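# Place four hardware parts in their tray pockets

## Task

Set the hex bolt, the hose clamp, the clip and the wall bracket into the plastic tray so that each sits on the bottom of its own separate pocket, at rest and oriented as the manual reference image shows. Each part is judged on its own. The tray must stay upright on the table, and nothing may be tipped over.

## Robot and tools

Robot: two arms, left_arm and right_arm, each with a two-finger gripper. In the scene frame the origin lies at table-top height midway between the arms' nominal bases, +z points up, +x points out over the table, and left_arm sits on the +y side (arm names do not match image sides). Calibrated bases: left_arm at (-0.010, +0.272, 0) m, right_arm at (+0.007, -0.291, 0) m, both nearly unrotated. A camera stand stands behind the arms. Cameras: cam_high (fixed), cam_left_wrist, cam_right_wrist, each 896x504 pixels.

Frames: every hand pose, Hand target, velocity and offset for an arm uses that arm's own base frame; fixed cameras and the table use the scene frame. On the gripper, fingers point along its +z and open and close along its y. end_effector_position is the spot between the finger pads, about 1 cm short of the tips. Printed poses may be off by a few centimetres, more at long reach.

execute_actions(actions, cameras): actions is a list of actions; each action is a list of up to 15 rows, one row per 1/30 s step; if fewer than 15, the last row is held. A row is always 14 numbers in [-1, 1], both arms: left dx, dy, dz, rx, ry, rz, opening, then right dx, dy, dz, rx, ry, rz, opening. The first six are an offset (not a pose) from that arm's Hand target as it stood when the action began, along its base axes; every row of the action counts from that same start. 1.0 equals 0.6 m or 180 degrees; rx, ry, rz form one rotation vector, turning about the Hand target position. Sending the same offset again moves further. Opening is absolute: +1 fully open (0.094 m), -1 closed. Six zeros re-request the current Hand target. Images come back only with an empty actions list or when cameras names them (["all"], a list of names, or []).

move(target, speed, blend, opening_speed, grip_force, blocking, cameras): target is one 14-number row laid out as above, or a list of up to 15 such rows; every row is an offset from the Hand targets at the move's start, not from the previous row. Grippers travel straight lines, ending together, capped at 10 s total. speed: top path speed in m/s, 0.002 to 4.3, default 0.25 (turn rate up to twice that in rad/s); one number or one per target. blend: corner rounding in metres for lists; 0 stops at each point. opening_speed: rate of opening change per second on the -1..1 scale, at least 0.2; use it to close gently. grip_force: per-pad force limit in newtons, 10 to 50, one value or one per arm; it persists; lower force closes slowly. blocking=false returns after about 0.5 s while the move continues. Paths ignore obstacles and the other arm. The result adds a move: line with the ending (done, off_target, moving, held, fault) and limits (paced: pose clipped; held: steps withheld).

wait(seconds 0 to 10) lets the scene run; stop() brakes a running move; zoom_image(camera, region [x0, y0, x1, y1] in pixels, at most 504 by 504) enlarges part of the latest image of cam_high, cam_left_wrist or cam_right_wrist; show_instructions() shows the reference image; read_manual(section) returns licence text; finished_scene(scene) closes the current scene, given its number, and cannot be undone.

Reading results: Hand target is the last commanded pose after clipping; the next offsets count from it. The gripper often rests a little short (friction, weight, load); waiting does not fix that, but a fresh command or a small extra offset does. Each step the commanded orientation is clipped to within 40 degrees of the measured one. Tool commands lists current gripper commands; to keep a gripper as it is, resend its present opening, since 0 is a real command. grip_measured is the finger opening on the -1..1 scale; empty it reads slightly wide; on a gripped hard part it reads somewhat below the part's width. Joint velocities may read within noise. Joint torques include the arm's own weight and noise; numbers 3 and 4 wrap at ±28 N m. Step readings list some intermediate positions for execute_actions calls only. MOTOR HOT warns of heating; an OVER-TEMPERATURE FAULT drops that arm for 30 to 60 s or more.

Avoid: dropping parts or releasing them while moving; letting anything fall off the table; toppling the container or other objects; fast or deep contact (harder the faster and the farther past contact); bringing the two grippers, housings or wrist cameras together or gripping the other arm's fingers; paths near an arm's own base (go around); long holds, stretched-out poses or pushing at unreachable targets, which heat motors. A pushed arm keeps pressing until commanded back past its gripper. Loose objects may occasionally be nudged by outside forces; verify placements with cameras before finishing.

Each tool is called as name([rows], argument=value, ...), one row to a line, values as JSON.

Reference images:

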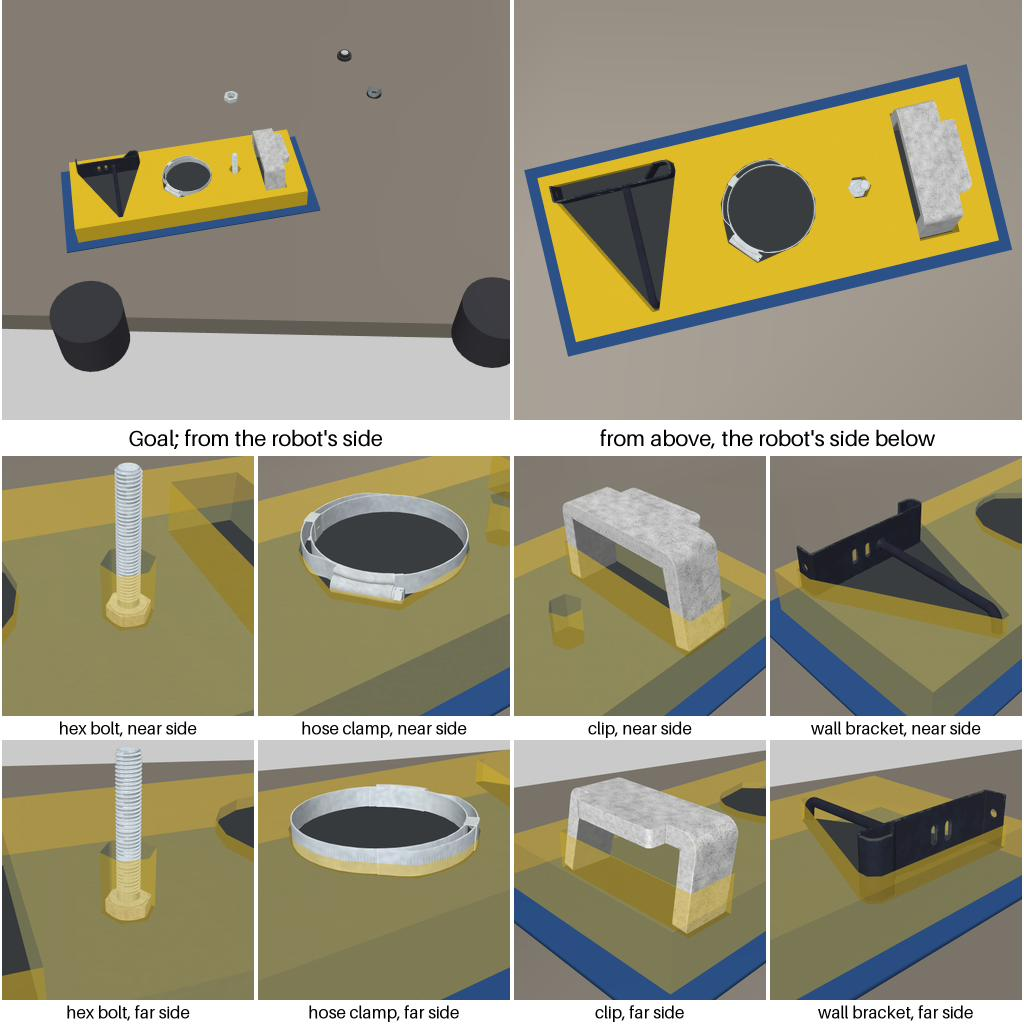

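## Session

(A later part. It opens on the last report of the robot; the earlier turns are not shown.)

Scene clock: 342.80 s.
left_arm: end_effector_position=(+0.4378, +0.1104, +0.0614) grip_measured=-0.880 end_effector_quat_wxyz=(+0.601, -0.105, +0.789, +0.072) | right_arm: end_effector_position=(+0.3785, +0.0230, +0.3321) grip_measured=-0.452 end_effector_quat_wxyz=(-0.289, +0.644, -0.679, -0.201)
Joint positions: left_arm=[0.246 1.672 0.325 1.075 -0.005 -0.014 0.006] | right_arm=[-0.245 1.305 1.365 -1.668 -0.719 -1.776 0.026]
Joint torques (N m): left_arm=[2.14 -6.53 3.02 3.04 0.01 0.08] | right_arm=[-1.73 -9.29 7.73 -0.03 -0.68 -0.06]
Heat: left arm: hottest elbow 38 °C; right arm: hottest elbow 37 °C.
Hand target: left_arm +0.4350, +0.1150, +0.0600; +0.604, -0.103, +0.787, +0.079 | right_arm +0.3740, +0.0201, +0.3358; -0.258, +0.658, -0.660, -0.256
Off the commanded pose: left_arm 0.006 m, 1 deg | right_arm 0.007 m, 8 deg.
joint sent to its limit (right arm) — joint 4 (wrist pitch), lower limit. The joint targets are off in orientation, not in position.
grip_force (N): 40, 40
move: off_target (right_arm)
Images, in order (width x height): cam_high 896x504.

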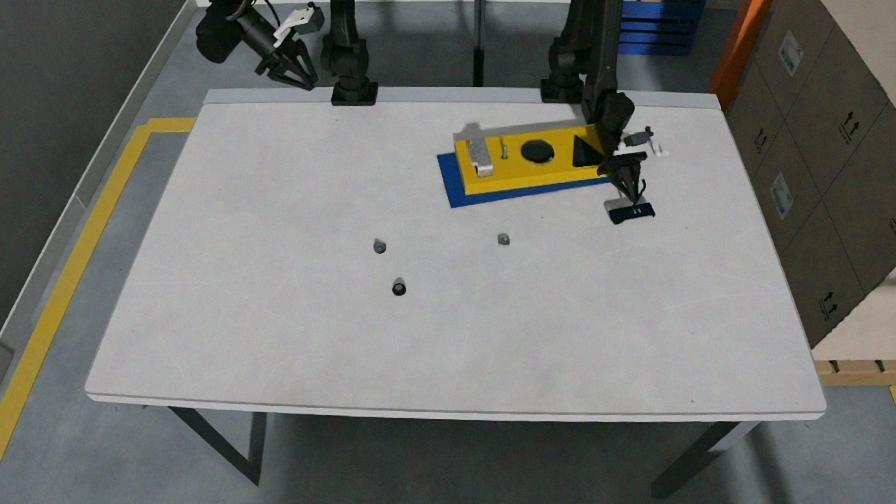

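move(target=[0,0,-0.01,0,0,0,-1, 0,0,0,0,0,0,-0.45], speed=0.04)

move(target=[0,0,-0.008,0,0,0,-1, 0,0,0,0,0,0,-0.45], speed=0.04, cameras=["cam_high"])

zoom_image(camera="cam_high", region=[580, 140, 680, 230])

Scene clock: 343.93 s.
left_arm: end_effector_position=(+0.4381, +0.1105, +0.0576) grip_measured=-0.880 end_effector_quat_wxyz=(+0.603, -0.104, +0.787, +0.073) | right_arm: end_effector_position=(+0.3785, +0.0230, +0.3321) grip_measured=-0.452 end_effector_quat_wxyz=(-0.289, +0.644, -0.679, -0.201)
Joint positions: left_arm=[0.246 1.7 0.325 1.111 -0.005 -0.012 0.006] | right_arm=[-0.245 1.305 1.365 -1.668 -0.719 -1.776 0.026]
Joint torques (N m): left_arm=[2.55 -6.65 2.97 2.95 -0.02 0.06] | right_arm=[-1.73 -9.35 7.72 -0.01 -0.67 -0.06]
Heat: left arm: hottest elbow 37 °C; right arm: hottest elbow 37 °C.
Hand target: left_arm +0.4350, +0.1151, +0.0539; +0.604, -0.103, +0.787, +0.079 | right_arm +0.3740, +0.0201, +0.3358; -0.258, +0.658, -0.660, -0.256
Off the commanded pose: left_arm 0.007 m, 1 deg | right_arm 0.007 m, 8 deg.
joint sent to its limit (right arm) — joint 4 (wrist pitch), lower limit. The joint targets are off in orientation, not in position.
grip_force (N): 40, 40
move: off_target (right_arm)

Scene clock: 344.83 s.
left_arm: end_effector_position=(+0.4386, +0.1104, +0.0562) grip_measured=-0.880 end_effector_quat_wxyz=(+0.608, -0.102, +0.784, +0.074) | right_arm: end_effector_position=(+0.3785, +0.0230, +0.3321) grip_measured=-0.452 end_effector_quat_wxyz=(-0.289, +0.644, -0.679, -0.201)
Joint positions: left_arm=[0.246 1.721 0.325 1.142 -0.004 -0.01 0.006] | right_arm=[-0.245 1.305 1.365 -1.668 -0.719 -1.776 0.026]
Joint torques (N m): left_arm=[2.14 -6.07 2.78 2.66 -0.05 0.05] | right_arm=[-1.79 -9.29 7.72 -0.02 -0.68 -0.06]
Heat: left arm: hottest elbow 37 °C; right arm: hottest elbow 37 °C.
Hand target: left_arm +0.4350, +0.1150, +0.0491; +0.604, -0.103, +0.787, +0.079 | right_arm +0.3740, +0.0201, +0.3358; -0.258, +0.658, -0.660, -0.256
Off the commanded pose: left_arm 0.009 m, 1 deg | right_arm 0.007 m, 8 deg.
joint sent to its limit (right arm) — joint 4 (wrist pitch), lower limit. The joint targets are off in orientation, not in position.
grip_force (N): 40, 40
move: off_target (right_arm)
Images, in order (width x height): cam_high 896x504.

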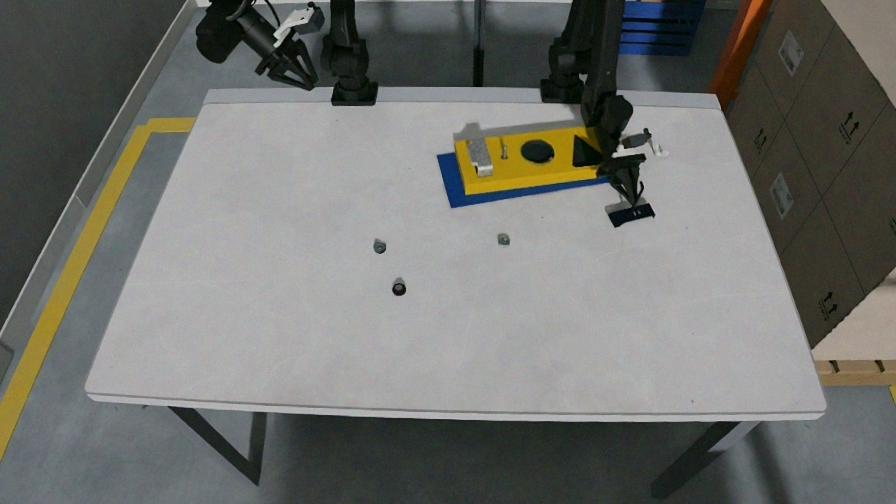

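Scaled by 5.040 from the camera's 896x504 image, which has a finer 1280x720 frame.

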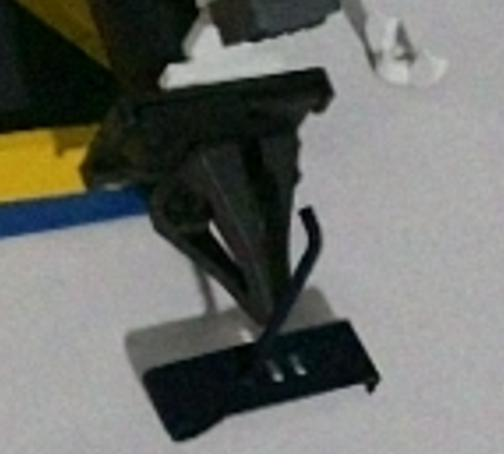

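move([
  [0,0,0.006,0,0,0,-1, 0,0,0,0,0,0,-0.45],
  [0,0,0.006,0,0,0,-0.6, 0,0,0,0,0,0,-0.45],
], speed=0.04, opening_speed=0.4, cameras=["cam_high","cam_left_wrist"])

zoom_image(camera="cam_high", region=[580, 140, 680, 230])

Scene clock: 347.13 s.
left_arm: end_effector_position=(+0.4386, +0.1103, +0.0562) grip_measured=-0.603 end_effector_quat_wxyz=(+0.608, -0.102, +0.784, +0.073) | right_arm: end_effector_position=(+0.3785, +0.0230, +0.3321) grip_measured=-0.452 end_effector_quat_wxyz=(-0.289, +0.644, -0.679, -0.201)
Joint positions: left_arm=[0.246 1.721 0.325 1.142 -0.003 -0.01 0.019] | right_arm=[-0.245 1.305 1.365 -1.668 -0.719 -1.776 0.026]
Joint torques (N m): left_arm=[2.02 -7.47 2.78 1.95 -0.05 0.04] | right_arm=[-1.79 -9.35 7.72 -0.02 -0.67 -0.06]
Heat: left arm: hottest elbow 37 °C; right arm: hottest elbow 37 °C.
Hand target: left_arm +0.4350, +0.1150, +0.0527; +0.604, -0.103, +0.787, +0.079 | right_arm +0.3740, +0.0201, +0.3358; -0.258, +0.658, -0.660, -0.256
Off the commanded pose: left_arm 0.007 m, 1 deg | right_arm 0.007 m, 8 deg.
joint sent to its limit (right arm) — joint 4 (wrist pitch), lower limit. The joint targets are off in orientation, not in position.
grip_force (N): 40, 40
move: off_target (right_arm)
Images, in order (width x height): cam_high 896x504, cam_left_wrist 896x504.

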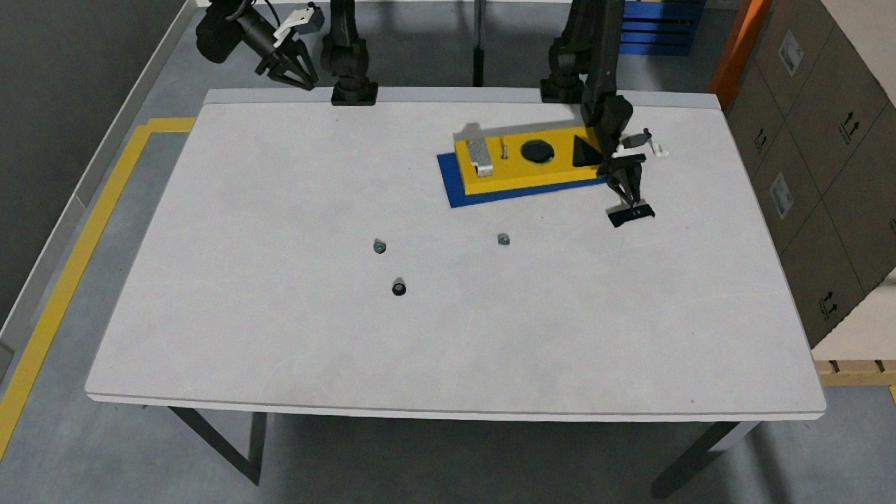

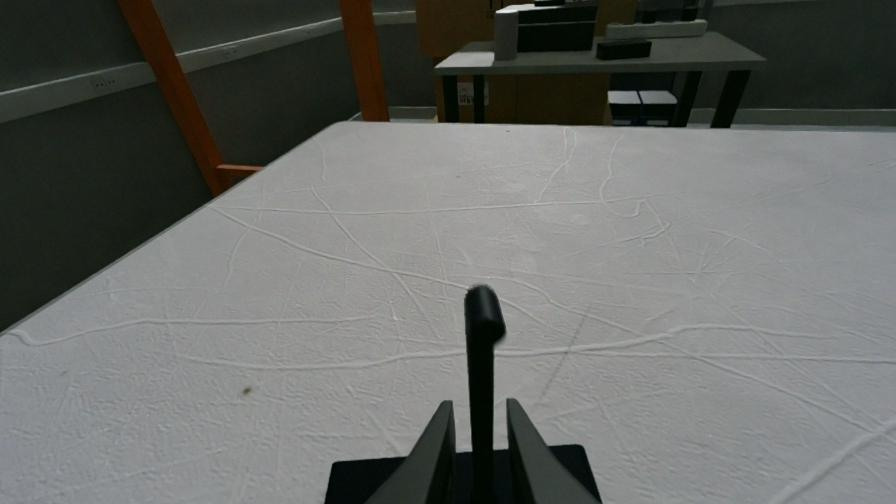

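Scaled by 5.040 from the camera's 896x504 image, which has a finer 1280x720 frame.

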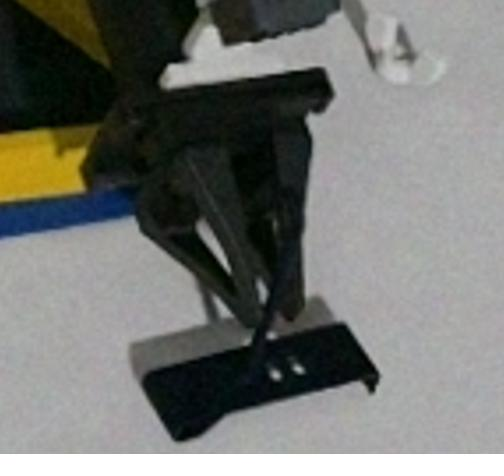

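wait(seconds=0.1, cameras=["cam_right_wrist","cam_left_wrist"])

zoom_image(camera="cam_left_wrist", region=[320, 260, 640, 504])

Scene clock: 347.97 s.
left_arm: end_effector_position=(+0.4386, +0.1103, +0.0562) grip_measured=-0.603 end_effector_quat_wxyz=(+0.608, -0.102, +0.784, +0.073) | right_arm: end_effector_position=(+0.3785, +0.0230, +0.3321) grip_measured=-0.452 end_effector_quat_wxyz=(-0.289, +0.644, -0.679, -0.201)
Joint positions: left_arm=[0.246 1.721 0.325 1.142 -0.003 -0.01 0.019] | right_arm=[-0.245 1.305 1.365 -1.668 -0.719 -1.776 0.026]
Joint torques (N m): left_arm=[2.32 -7.24 2.85 2.02 -0.06 0.04] | right_arm=[-1.79 -9.23 7.73 -0.03 -0.67 -0.06]
Heat: left arm: hottest elbow 37 °C; right arm: hottest elbow 37 °C.
Hand target: left_arm +0.4350, +0.1150, +0.0527; +0.604, -0.103, +0.787, +0.079 | right_arm +0.3740, +0.0201, +0.3358; -0.258, +0.658, -0.660, -0.256
Tool commands: left_gripper/opening=-0.6 right_gripper/opening=-0.45
Off the commanded pose: left_arm 0.007 m, 1 deg | right_arm 0.007 m, 8 deg.
grip_force (N): 40, 40
wait: 0.10 s; at rest from the start
Images, in order (width x height): cam_left_wrist 896x504, cam_right_wrist 896x504.

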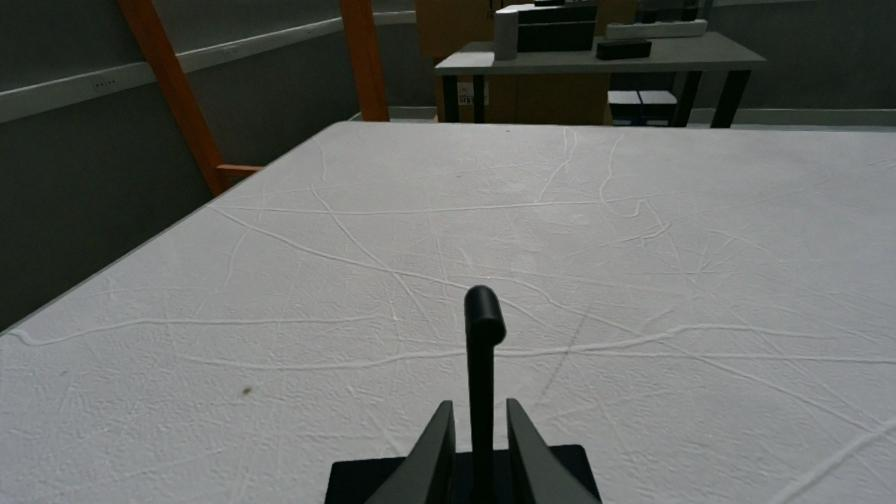

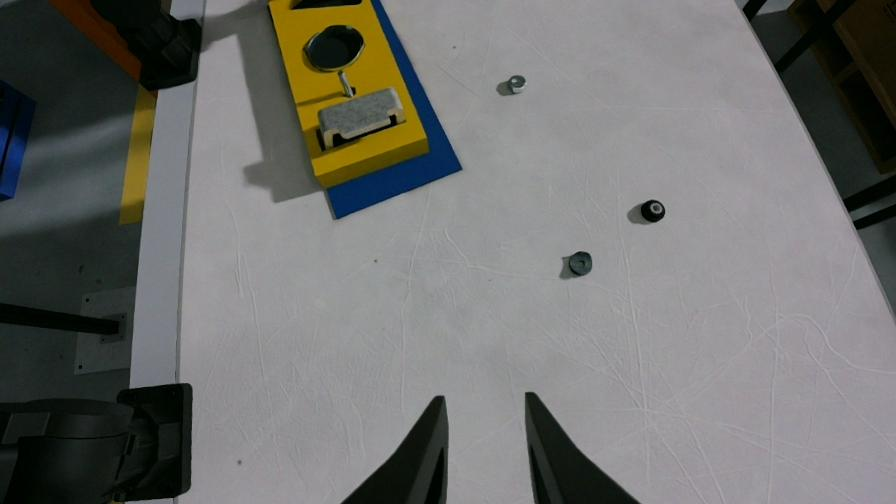

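Scaled by 1.575 from the camera's 896x504 image, which has a finer 1280x720 frame.

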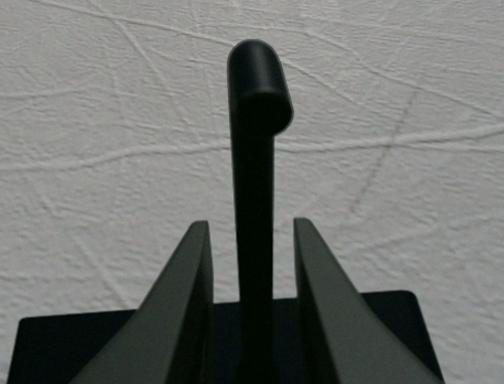

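move([
  [0,0,0.03,-0.02,0.0773,-0.0004,-0.5, 0,0,0,0,0,0,-0.45],
  [-0.002,-0.002,0.04,-0.1288,0.4946,-0.0026,-0.5, 0,0,0,0,0,0,-0.45],
], speed=0.3, blend=[0.005,0], cameras=["cam_high","cam_left_wrist"])

zoom_image(camera="cam_high", region=[580, 140, 700, 240])

Scene clock: 352.90 s.
left_arm: end_effector_position=(+0.4211, +0.1058, +0.0743) grip_measured=-0.502 end_effector_quat_wxyz=(-0.149, -0.125, +0.981, -0.017) | right_arm: end_effector_position=(+0.3785, +0.0230, +0.3321) grip_measured=-0.452 end_effector_quat_wxyz=(-0.289, +0.644, -0.679, -0.201)
Joint positions: left_arm=[0.246 1.784 1.308 -1.396 -0.002 -0.007 0.023] | right_arm=[-0.245 1.305 1.365 -1.668 -0.719 -1.776 0.026]
Joint torques (N m): left_arm=[2.2 -12.34 10.67 -0.84 -0.1 0.09] | right_arm=[-1.79 -9.29 7.72 -0.02 -0.67 -0.07]
Heat: left arm: hottest elbow 37 °C; right arm: hottest elbow 36 °C.
Hand target: left_arm +0.4337, +0.1138, +0.0767; -0.147, -0.123, +0.981, -0.018 | right_arm +0.3740, +0.0201, +0.3358; -0.258, +0.658, -0.660, -0.256
Off the commanded pose: left_arm 0.015 m, 0 deg | right_arm 0.007 m, 8 deg.
joint sent to its limit (right arm) — joint 4 (wrist pitch), lower limit. The joint targets are off in orientation, not in position.
grip_force (N): 40, 40
move: off_target (left_arm, right_arm)
Images, in order (width x height): cam_high 896x504, cam_left_wrist 896x504.

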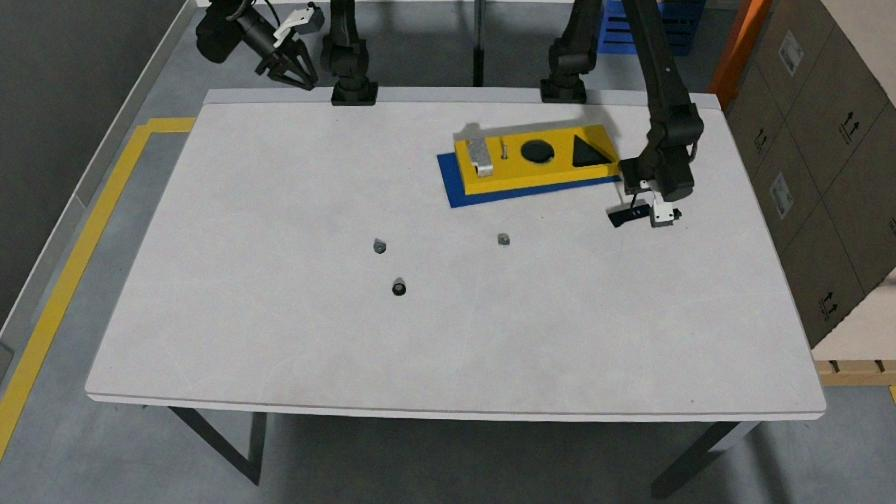

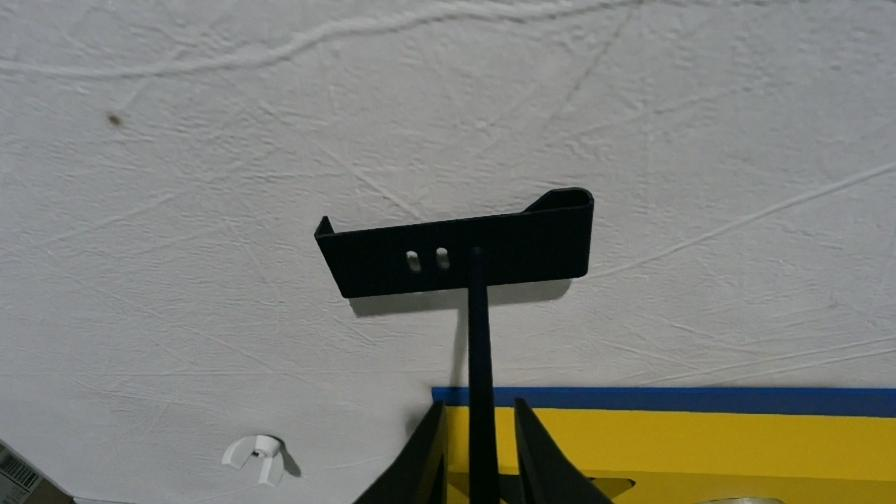

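Scaled by 4.200 from the camera's 896x504 image, which has a finer 1280x720 frame.

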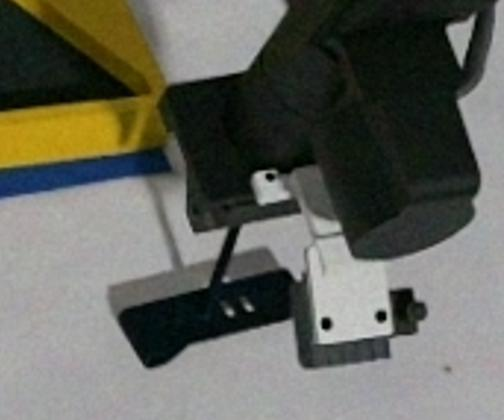

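move(target=[0.0323,0.0083,0.0,0,0,0,-0.5, 0,0,0,0,0,0,-0.45], speed=0.1, cameras=["cam_left_wrist"])

Scene clock: 354.70 s.
left_arm: end_effector_position=(+0.4405, +0.1107, +0.0756) grip_measured=-0.502 end_effector_quat_wxyz=(-0.148, -0.125, +0.981, -0.017) | right_arm: end_effector_position=(+0.3785, +0.0230, +0.3321) grip_measured=-0.452 end_effector_quat_wxyz=(-0.289, +0.644, -0.679, -0.201)
Joint positions: left_arm=[0.246 1.828 1.376 -1.418 -0.002 -0.007 0.023] | right_arm=[-0.245 1.305 1.365 -1.668 -0.719 -1.776 0.026]
Joint torques (N m): left_arm=[1.96 -12.98 10.77 -0.98 -0.08 0.07] | right_arm=[-1.79 -9.35 7.73 -0.03 -0.67 -0.06]
Heat: left arm: hottest elbow 37 °C; right arm: hottest elbow 36 °C.
Hand target: left_arm +0.4531, +0.1188, +0.0767; -0.147, -0.123, +0.981, -0.018 | right_arm +0.3740, +0.0201, +0.3358; -0.258, +0.658, -0.660, -0.256
Off the commanded pose: left_arm 0.015 m, 0 deg | right_arm 0.007 m, 8 deg.
joint sent to its limit (right arm) — joint 4 (wrist pitch), lower limit. The joint targets are off in orientation, not in position.
grip_force (N): 40, 40
move: off_target (left_arm, right_arm)
Images, in order (width x height): cam_left_wrist 896x504.

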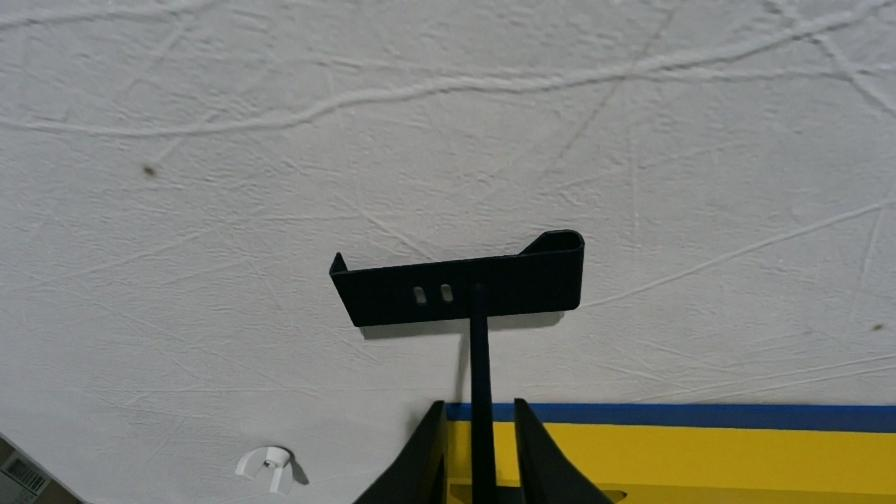

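move([
  [0.003,0.001,0.0,0,0,0.024,-0.5, 0,0,0,0,0,0,-0.45],
  [0.003,0.001,0.0,0,0,0.024,-1, 0,0,0,0,0,0,-0.45],
], speed=0.1, opening_speed=1.0, cameras=["cam_left_wrist"])

Scene clock: 357.17 s.
left_arm: end_effector_position=(+0.4430, +0.1102, +0.0761) grip_measured=-0.841 end_effector_quat_wxyz=(-0.146, -0.146, +0.978, -0.023) | right_arm: end_effector_position=(+0.3785, +0.0230, +0.3321) grip_measured=-0.452 end_effector_quat_wxyz=(-0.289, +0.644, -0.679, -0.201)
Joint positions: left_arm=[0.251 1.831 1.382 -1.419 0.016 -0.044 0.007] | right_arm=[-0.245 1.305 1.365 -1.668 -0.719 -1.776 0.026]
Joint torques (N m): left_arm=[2.2 -12.98 10.85 -0.92 -0.02 -0.19] | right_arm=[-1.73 -9.23 7.73 -0.01 -0.68 -0.06]
Heat: left arm: hottest elbow 37 °C; right arm: hottest elbow 36 °C.
Hand target: left_arm +0.4550, +0.1195, +0.0768; -0.146, -0.160, +0.976, -0.024 | right_arm +0.3740, +0.0201, +0.3358; -0.258, +0.658, -0.660, -0.256
Off the commanded pose: left_arm 0.015 m, 2 deg | right_arm 0.007 m, 8 deg.
joint sent to its limit (right arm) — joint 4 (wrist pitch), lower limit. The joint targets are off in orientation, not in position.
grip_force (N): 40, 40
move: off_target (left_arm, right_arm); target 2's new opening was sent with left_arm's hand 0.015 m and 2 deg from that target
Images, in order (width x height): cam_left_wrist 896x504.

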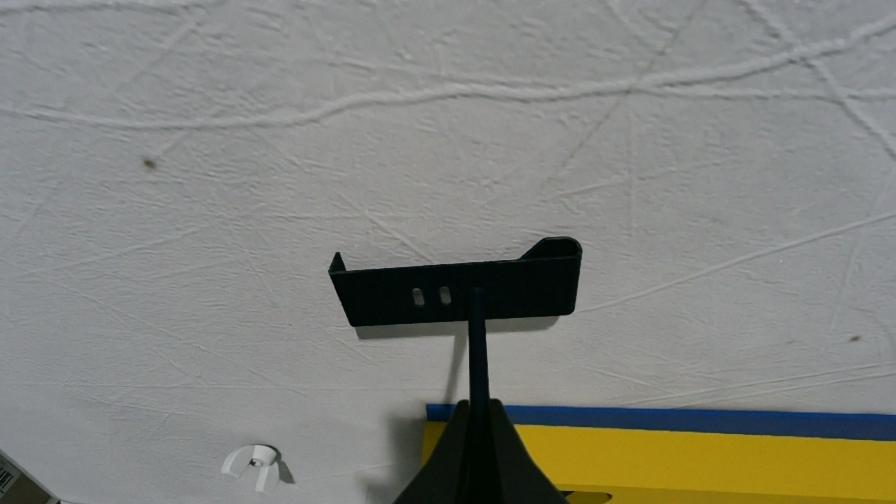

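move([
  [0,0,0.09,0,0,0,-1, 0,0,0,0,0,0,-0.45],
  [-0.025,-0.008,0.13,0.1445,-0.4495,-0.0073,-1, 0,0,0,0,0,0,-0.45],
], speed=0.35, blend=[0.02,0], cameras=["cam_left_wrist","cam_high"])

zoom_image(camera="cam_high", region=[580, 120, 700, 240])

Scene clock: 362.30 s.
left_arm: end_effector_position=(+0.4381, +0.1203, +0.1574) grip_measured=-0.842 end_effector_quat_wxyz=(+0.549, -0.134, +0.821, +0.081) | right_arm: end_effector_position=(+0.3785, +0.0230, +0.3321) grip_measured=-0.452 end_effector_quat_wxyz=(-0.289, +0.644, -0.679, -0.201)
Joint positions: left_arm=[0.247 1.178 0.453 0.33 -0.057 -0.038 0.007] | right_arm=[-0.245 1.305 1.365 -1.668 -0.719 -1.776 0.026]
Joint torques (N m): left_arm=[-0.21 -4.31 7.06 2.8 -0.16 0.06] | right_arm=[-1.85 -9.35 7.75 -0.03 -0.67 -0.06]
Heat: left arm: hottest elbow 37 °C; right arm: hottest elbow 36 °C.
Hand target: left_arm +0.4400, +0.1146, +0.1548; +0.553, -0.123, +0.820, +0.083 | right_arm +0.3740, +0.0201, +0.3358; -0.258, +0.658, -0.660, -0.256
Off the commanded pose: left_arm 0.006 m, 1 deg | right_arm 0.007 m, 8 deg.
joint sent to its limit (right arm) — joint 4 (wrist pitch), lower limit. The joint targets are off in orientation, not in position.
grip_force (N): 40, 40
move: off_target (right_arm)
Images, in order (width x height): cam_high 896x504, cam_left_wrist 896x504.

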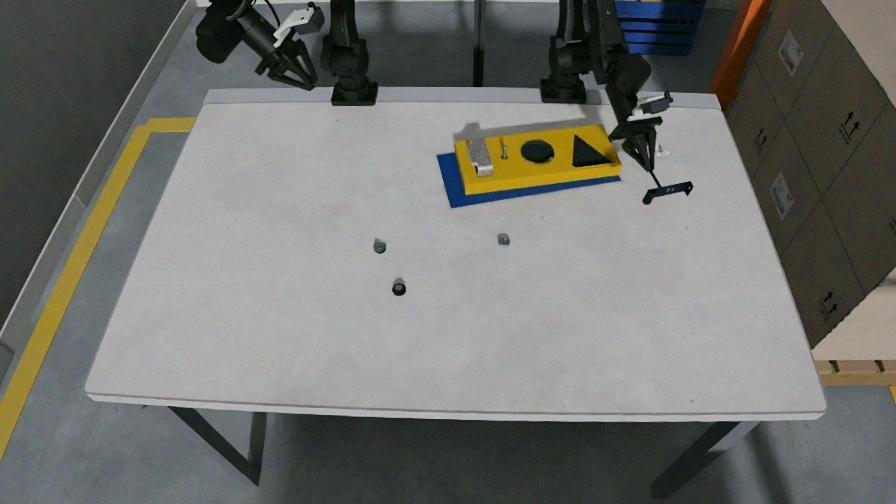

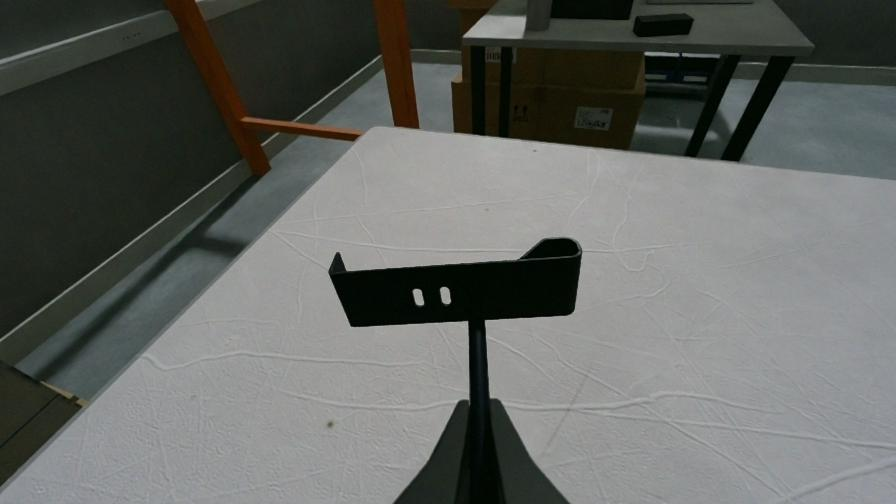

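Scaled by 4.200 from the camera's 896x504 image, which has a finer 1280x720 frame.

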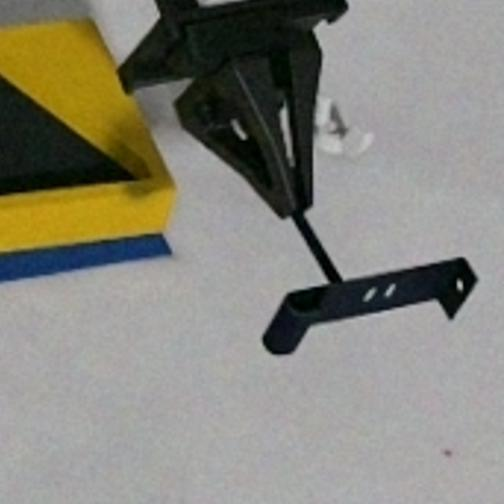

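move(target=[0,0,-0.205,0,0,0,-1, 0,0,0,0,0,0,-0.45], speed=0.2, cameras=["cam_left_wrist","cam_high"])

zoom_image(camera="cam_high", region=[580, 120, 700, 240])

Scene clock: 364.33 s.
left_arm: end_effector_position=(+0.4386, +0.1205, +0.0327) grip_measured=-0.842 end_effector_quat_wxyz=(+0.548, -0.134, +0.822, +0.082) | right_arm: end_effector_position=(+0.3785, +0.0230, +0.3321) grip_measured=-0.452 end_effector_quat_wxyz=(-0.289, +0.644, -0.679, -0.201)
Joint positions: left_arm=[0.247 1.685 0.362 0.926 -0.058 -0.038 0.007] | right_arm=[-0.245 1.305 1.365 -1.668 -0.719 -1.776 0.026]
Joint torques (N m): left_arm=[0.03 -6.95 3.4 2.8 -0.17 0.06] | right_arm=[-1.73 -9.29 7.73 -0.02 -0.68 -0.07]
Heat: left arm: hottest elbow 37 °C; right arm: hottest elbow 36 °C.
Hand target: left_arm +0.4400, +0.1147, +0.0319; +0.553, -0.123, +0.820, +0.083 | right_arm +0.3740, +0.0201, +0.3358; -0.258, +0.658, -0.660, -0.256
Off the commanded pose: left_arm 0.006 m, 1 deg | right_arm 0.007 m, 8 deg.
joint sent to its limit (right arm) — joint 4 (wrist pitch), lower limit. The joint targets are off in orientation, not in position.
grip_force (N): 40, 40
move: off_target (right_arm)
Images, in order (width x height): cam_high 896x504, cam_left_wrist 896x504.

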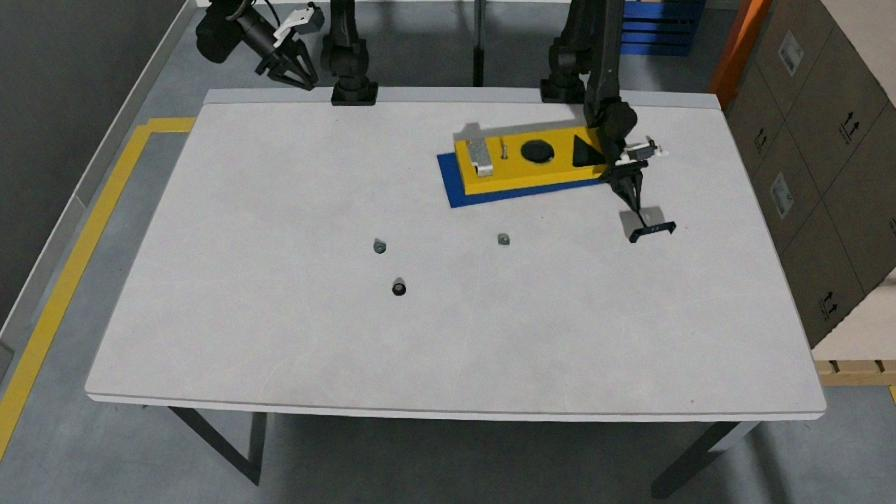

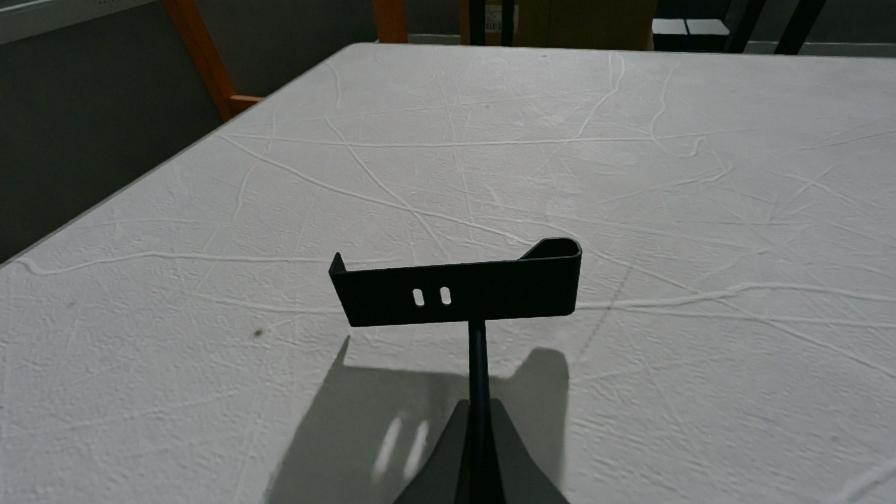

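Scaled by 4.200 from the camera's 896x504 image, which has a finer 1280x720 frame.

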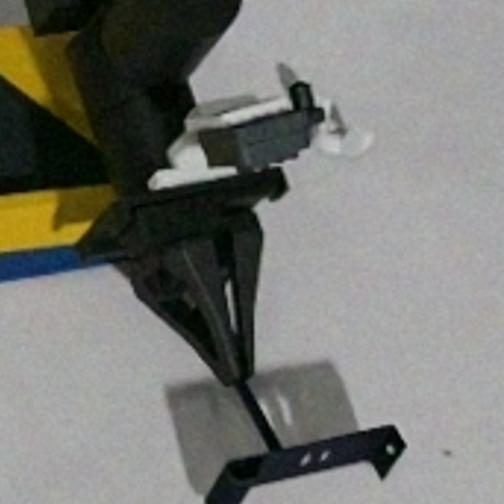

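move(target=[0,0,-0.018,0,0,0,-1, 0,0,0,0,0,0,-0.45], speed=0.08, cameras=["cam_left_wrist"])

move(target=[0,0,-0.006,0,0,0,-1, 0,0,0,0,0,0,-0.45], speed=0.04, cameras=["cam_left_wrist"])

Scene clock: 365.67 s.
left_arm: end_effector_position=(+0.4388, +0.1203, +0.0236) grip_measured=-0.842 end_effector_quat_wxyz=(+0.550, -0.133, +0.820, +0.082) | right_arm: end_effector_position=(+0.3785, +0.0230, +0.3321) grip_measured=-0.452 end_effector_quat_wxyz=(-0.289, +0.644, -0.679, -0.201)
Joint positions: left_arm=[0.247 1.736 0.362 0.982 -0.058 -0.036 0.007] | right_arm=[-0.245 1.305 1.365 -1.668 -0.719 -1.776 0.026]
Joint torques (N m): left_arm=[-0.15 -6.71 3.25 2.76 -0.17 0.06] | right_arm=[-1.79 -9.29 7.73 -0.02 -0.67 -0.06]
Heat: left arm: hottest elbow 37 °C; right arm: hottest elbow 36 °C.
Hand target: left_arm +0.4400, +0.1146, +0.0210; +0.553, -0.123, +0.820, +0.083 | right_arm +0.3740, +0.0201, +0.3358; -0.258, +0.658, -0.660, -0.256
Off the commanded pose: left_arm 0.006 m, 1 deg | right_arm 0.007 m, 8 deg.
joint sent to its limit (right arm) — joint 4 (wrist pitch), lower limit. The joint targets are off in orientation, not in position.
grip_force (N): 40, 40
move: off_target (right_arm)
Images, in order (width x height): cam_left_wrist 896x504.

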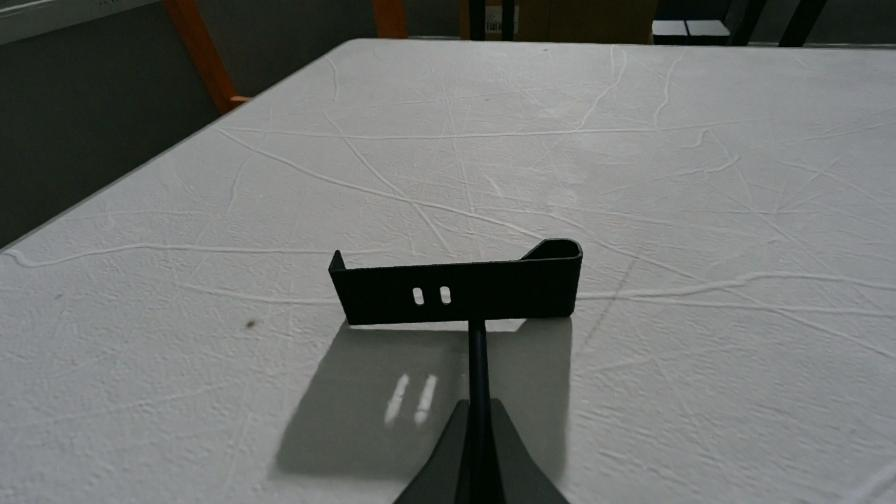

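Scene clock: 366.50 s.
left_arm: end_effector_position=(+0.4390, +0.1204, +0.0215) grip_measured=-0.842 end_effector_quat_wxyz=(+0.552, -0.132, +0.819, +0.083) | right_arm: end_effector_position=(+0.3785, +0.0230, +0.3321) grip_measured=-0.452 end_effector_quat_wxyz=(-0.289, +0.644, -0.679, -0.201)
Joint positions: left_arm=[0.247 1.751 0.362 1.002 -0.058 -0.034 0.007] | right_arm=[-0.245 1.305 1.365 -1.668 -0.719 -1.776 0.026]
Joint torques (N m): left_arm=[0.03 -7 3.12 2.62 -0.17 0.05] | right_arm=[-1.79 -9.29 7.73 -0.02 -0.67 -0.07]
Heat: left arm: hottest elbow 37 °C; right arm: hottest elbow 36 °C.
Hand target: left_arm +0.4400, +0.1146, +0.0173; +0.553, -0.123, +0.820, +0.083 | right_arm +0.3740, +0.0201, +0.3358; -0.258, +0.658, -0.660, -0.256
Off the commanded pose: left_arm 0.007 m, 1 deg | right_arm 0.007 m, 8 deg.
joint sent to its limit (right arm) — joint 4 (wrist pitch), lower limit. The joint targets are off in orientation, not in position.
grip_force (N): 40, 40
move: off_target (right_arm)
Images, in order (width x height): cam_left_wrist 896x504.

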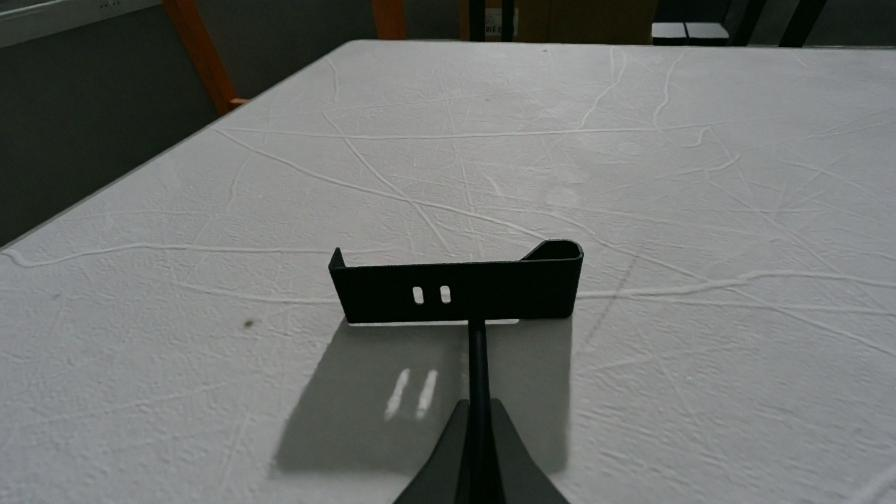

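move(target=[0,0,-0.008,0,0,0,-1, 0,0,0,0,0,0,-0.45], speed=0.04, cameras=["cam_left_wrist"])

zoom_image(camera="cam_left_wrist", region=[260, 220, 640, 504])

Scene clock: 367.53 s.
left_arm: end_effector_position=(+0.4396, +0.1206, +0.0201) grip_measured=-0.842 end_effector_quat_wxyz=(+0.556, -0.132, +0.816, +0.083) | right_arm: end_effector_position=(+0.3785, +0.0230, +0.3321) grip_measured=-0.452 end_effector_quat_wxyz=(-0.289, +0.644, -0.679, -0.201)
Joint positions: left_arm=[0.247 1.77 0.362 1.032 -0.058 -0.034 0.007] | right_arm=[-0.245 1.305 1.365 -1.668 -0.719 -1.776 0.026]
Joint torques (N m): left_arm=[-0.15 -7.06 3.02 2 -0.15 0.06] | right_arm=[-1.79 -9.29 7.75 -0.01 -0.68 -0.06]
Heat: left arm: hottest elbow 37 °C; right arm: hottest elbow 36 °C.
Hand target: left_arm +0.4400, +0.1146, +0.0126; +0.553, -0.123, +0.820, +0.083 | right_arm +0.3740, +0.0201, +0.3358; -0.258, +0.658, -0.660, -0.256
Off the commanded pose: left_arm 0.010 m, 1 deg | right_arm 0.007 m, 8 deg.
joint sent to its limit (right arm) — joint 4 (wrist pitch), lower limit. The joint targets are off in orientation, not in position.
grip_force (N): 40, 40
move: off_target (right_arm)
Images, in order (width x height): cam_left_wrist 896x504.

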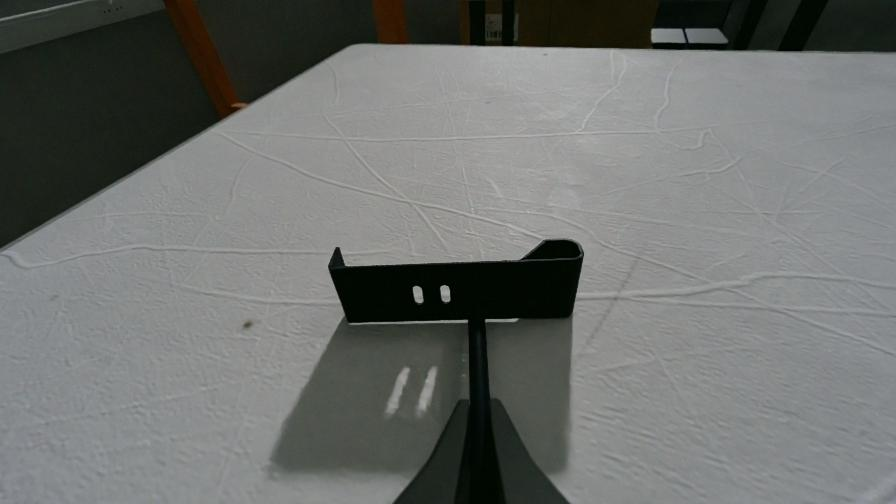

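Scaled by 1.326 from the camera's 896x504 image, which has a finer 1280x720 frame.

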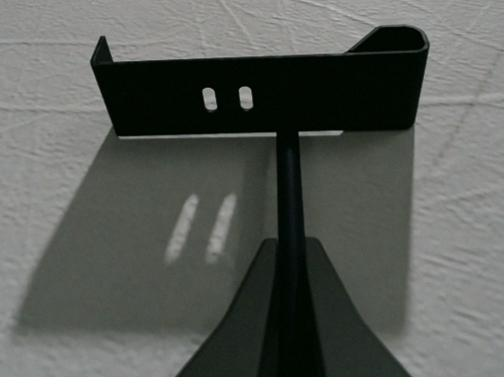

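move([
  [0,0,0.004,0,0,0,-1, 0,0,0,0,0,0,-0.45],
  [0,0,0.004,0,0,0,-0.5, 0,0,0,0,0,0,-0.45],
  [0.0433,0.019,0.0457,-0.1106,0.3611,0,-0.5, 0,0,0,0,0,0,-0.45],
], speed=[0.05,0.05,0.3], cameras=["cam_left_wrist","cam_high"])

zoom_image(camera="cam_high", region=[580, 120, 700, 260])

Scene clock: 372.57 s.
left_arm: end_effector_position=(+0.4525, +0.1162, +0.0374) grip_measured=-0.502 end_effector_quat_wxyz=(-0.002, -0.142, +0.990, +0.001) | right_arm: end_effector_position=(+0.3785, +0.0230, +0.3321) grip_measured=-0.452 end_effector_quat_wxyz=(-0.289, +0.644, -0.679, -0.201)
Joint positions: left_arm=[0.251 1.728 1.151 -0.998 -0.003 -0.034 0.023] | right_arm=[-0.245 1.305 1.365 -1.668 -0.719 -1.776 0.026]
Joint torques (N m): left_arm=[2.26 -11.28 10.76 -0.28 -0.01 -0.03] | right_arm=[-1.79 -9.29 7.72 -0.02 -0.67 -0.07]
Heat: left arm: hottest elbow 37 °C; right arm: hottest elbow 35 °C.
Hand target: left_arm +0.4658, +0.1260, +0.0399; +0.000, -0.148, +0.989, +0.000 | right_arm +0.3740, +0.0201, +0.3358; -0.258, +0.658, -0.660, -0.256
Off the commanded pose: left_arm 0.017 m, 1 deg | right_arm 0.007 m, 8 deg.
joint sent to its limit (right arm) — joint 4 (wrist pitch), lower limit. The joint targets are off in orientation, not in position.
grip_force (N): 40, 40
move: off_target (left_arm, right_arm)
Images, in order (width x height): cam_high 896x504, cam_left_wrist 896x504.

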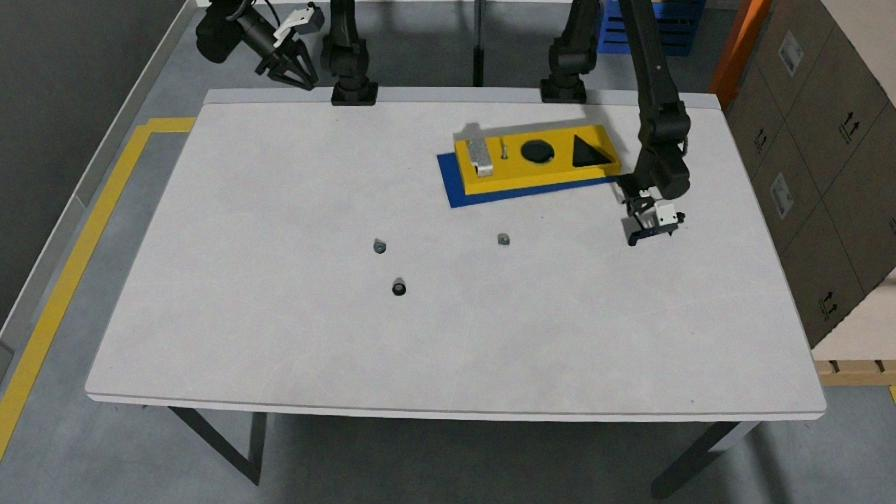

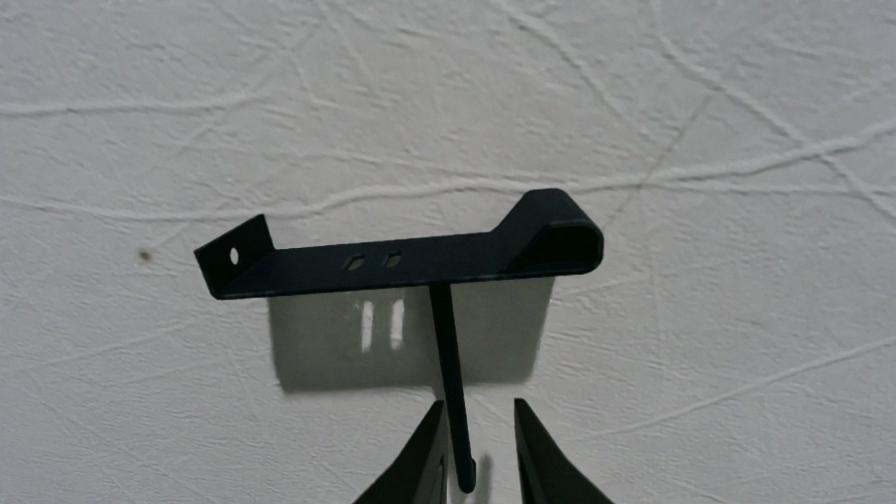

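Scaled by 3.600 from the camera's 896x504 image, which has a finer 1280x720 frame.

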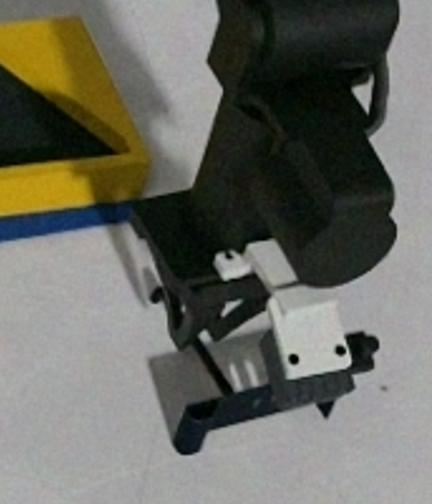

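move(target=[0.03,0.0303,0.0,0,0,0,-0.5, 0,0,0,0,0,0,-0.45], speed=0.1, cameras=["cam_left_wrist"])

Scene clock: 375.17 s.
left_arm: end_effector_position=(+0.4704, +0.1350, +0.0382) grip_measured=-0.502 end_effector_quat_wxyz=(-0.002, -0.150, +0.989, +0.001) | right_arm: end_effector_position=(+0.3785, +0.0230, +0.3321) grip_measured=-0.452 end_effector_quat_wxyz=(-0.289, +0.644, -0.679, -0.201)
Joint positions: left_arm=[0.279 1.777 1.222 -1.02 -0.003 -0.021 0.023] | right_arm=[-0.245 1.305 1.365 -1.668 -0.719 -1.776 0.026]
Joint torques (N m): left_arm=[1.67 -12.16 10.86 -0.29 -0.02 0.07] | right_arm=[-1.85 -9.23 7.71 -0.01 -0.68 -0.06]
Heat: left arm: hottest elbow 37 °C; right arm: hottest elbow 35 °C.
Hand target: left_arm +0.4839, +0.1442, +0.0399; +0.000, -0.148, +0.989, +0.000 | right_arm +0.3740, +0.0201, +0.3358; -0.258, +0.658, -0.660, -0.256
Off the commanded pose: left_arm 0.016 m, 0 deg | right_arm 0.007 m, 8 deg.
joint sent to its limit (right arm) — joint 4 (wrist pitch), lower limit. The joint targets are off in orientation, not in position.
grip_force (N): 40, 40
move: off_target (left_arm, right_arm)
Images, in order (width x height): cam_left_wrist 896x504.

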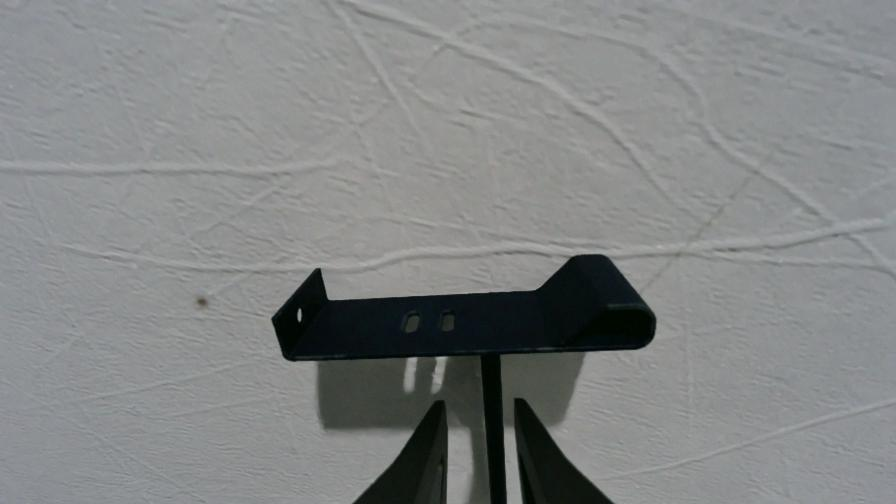

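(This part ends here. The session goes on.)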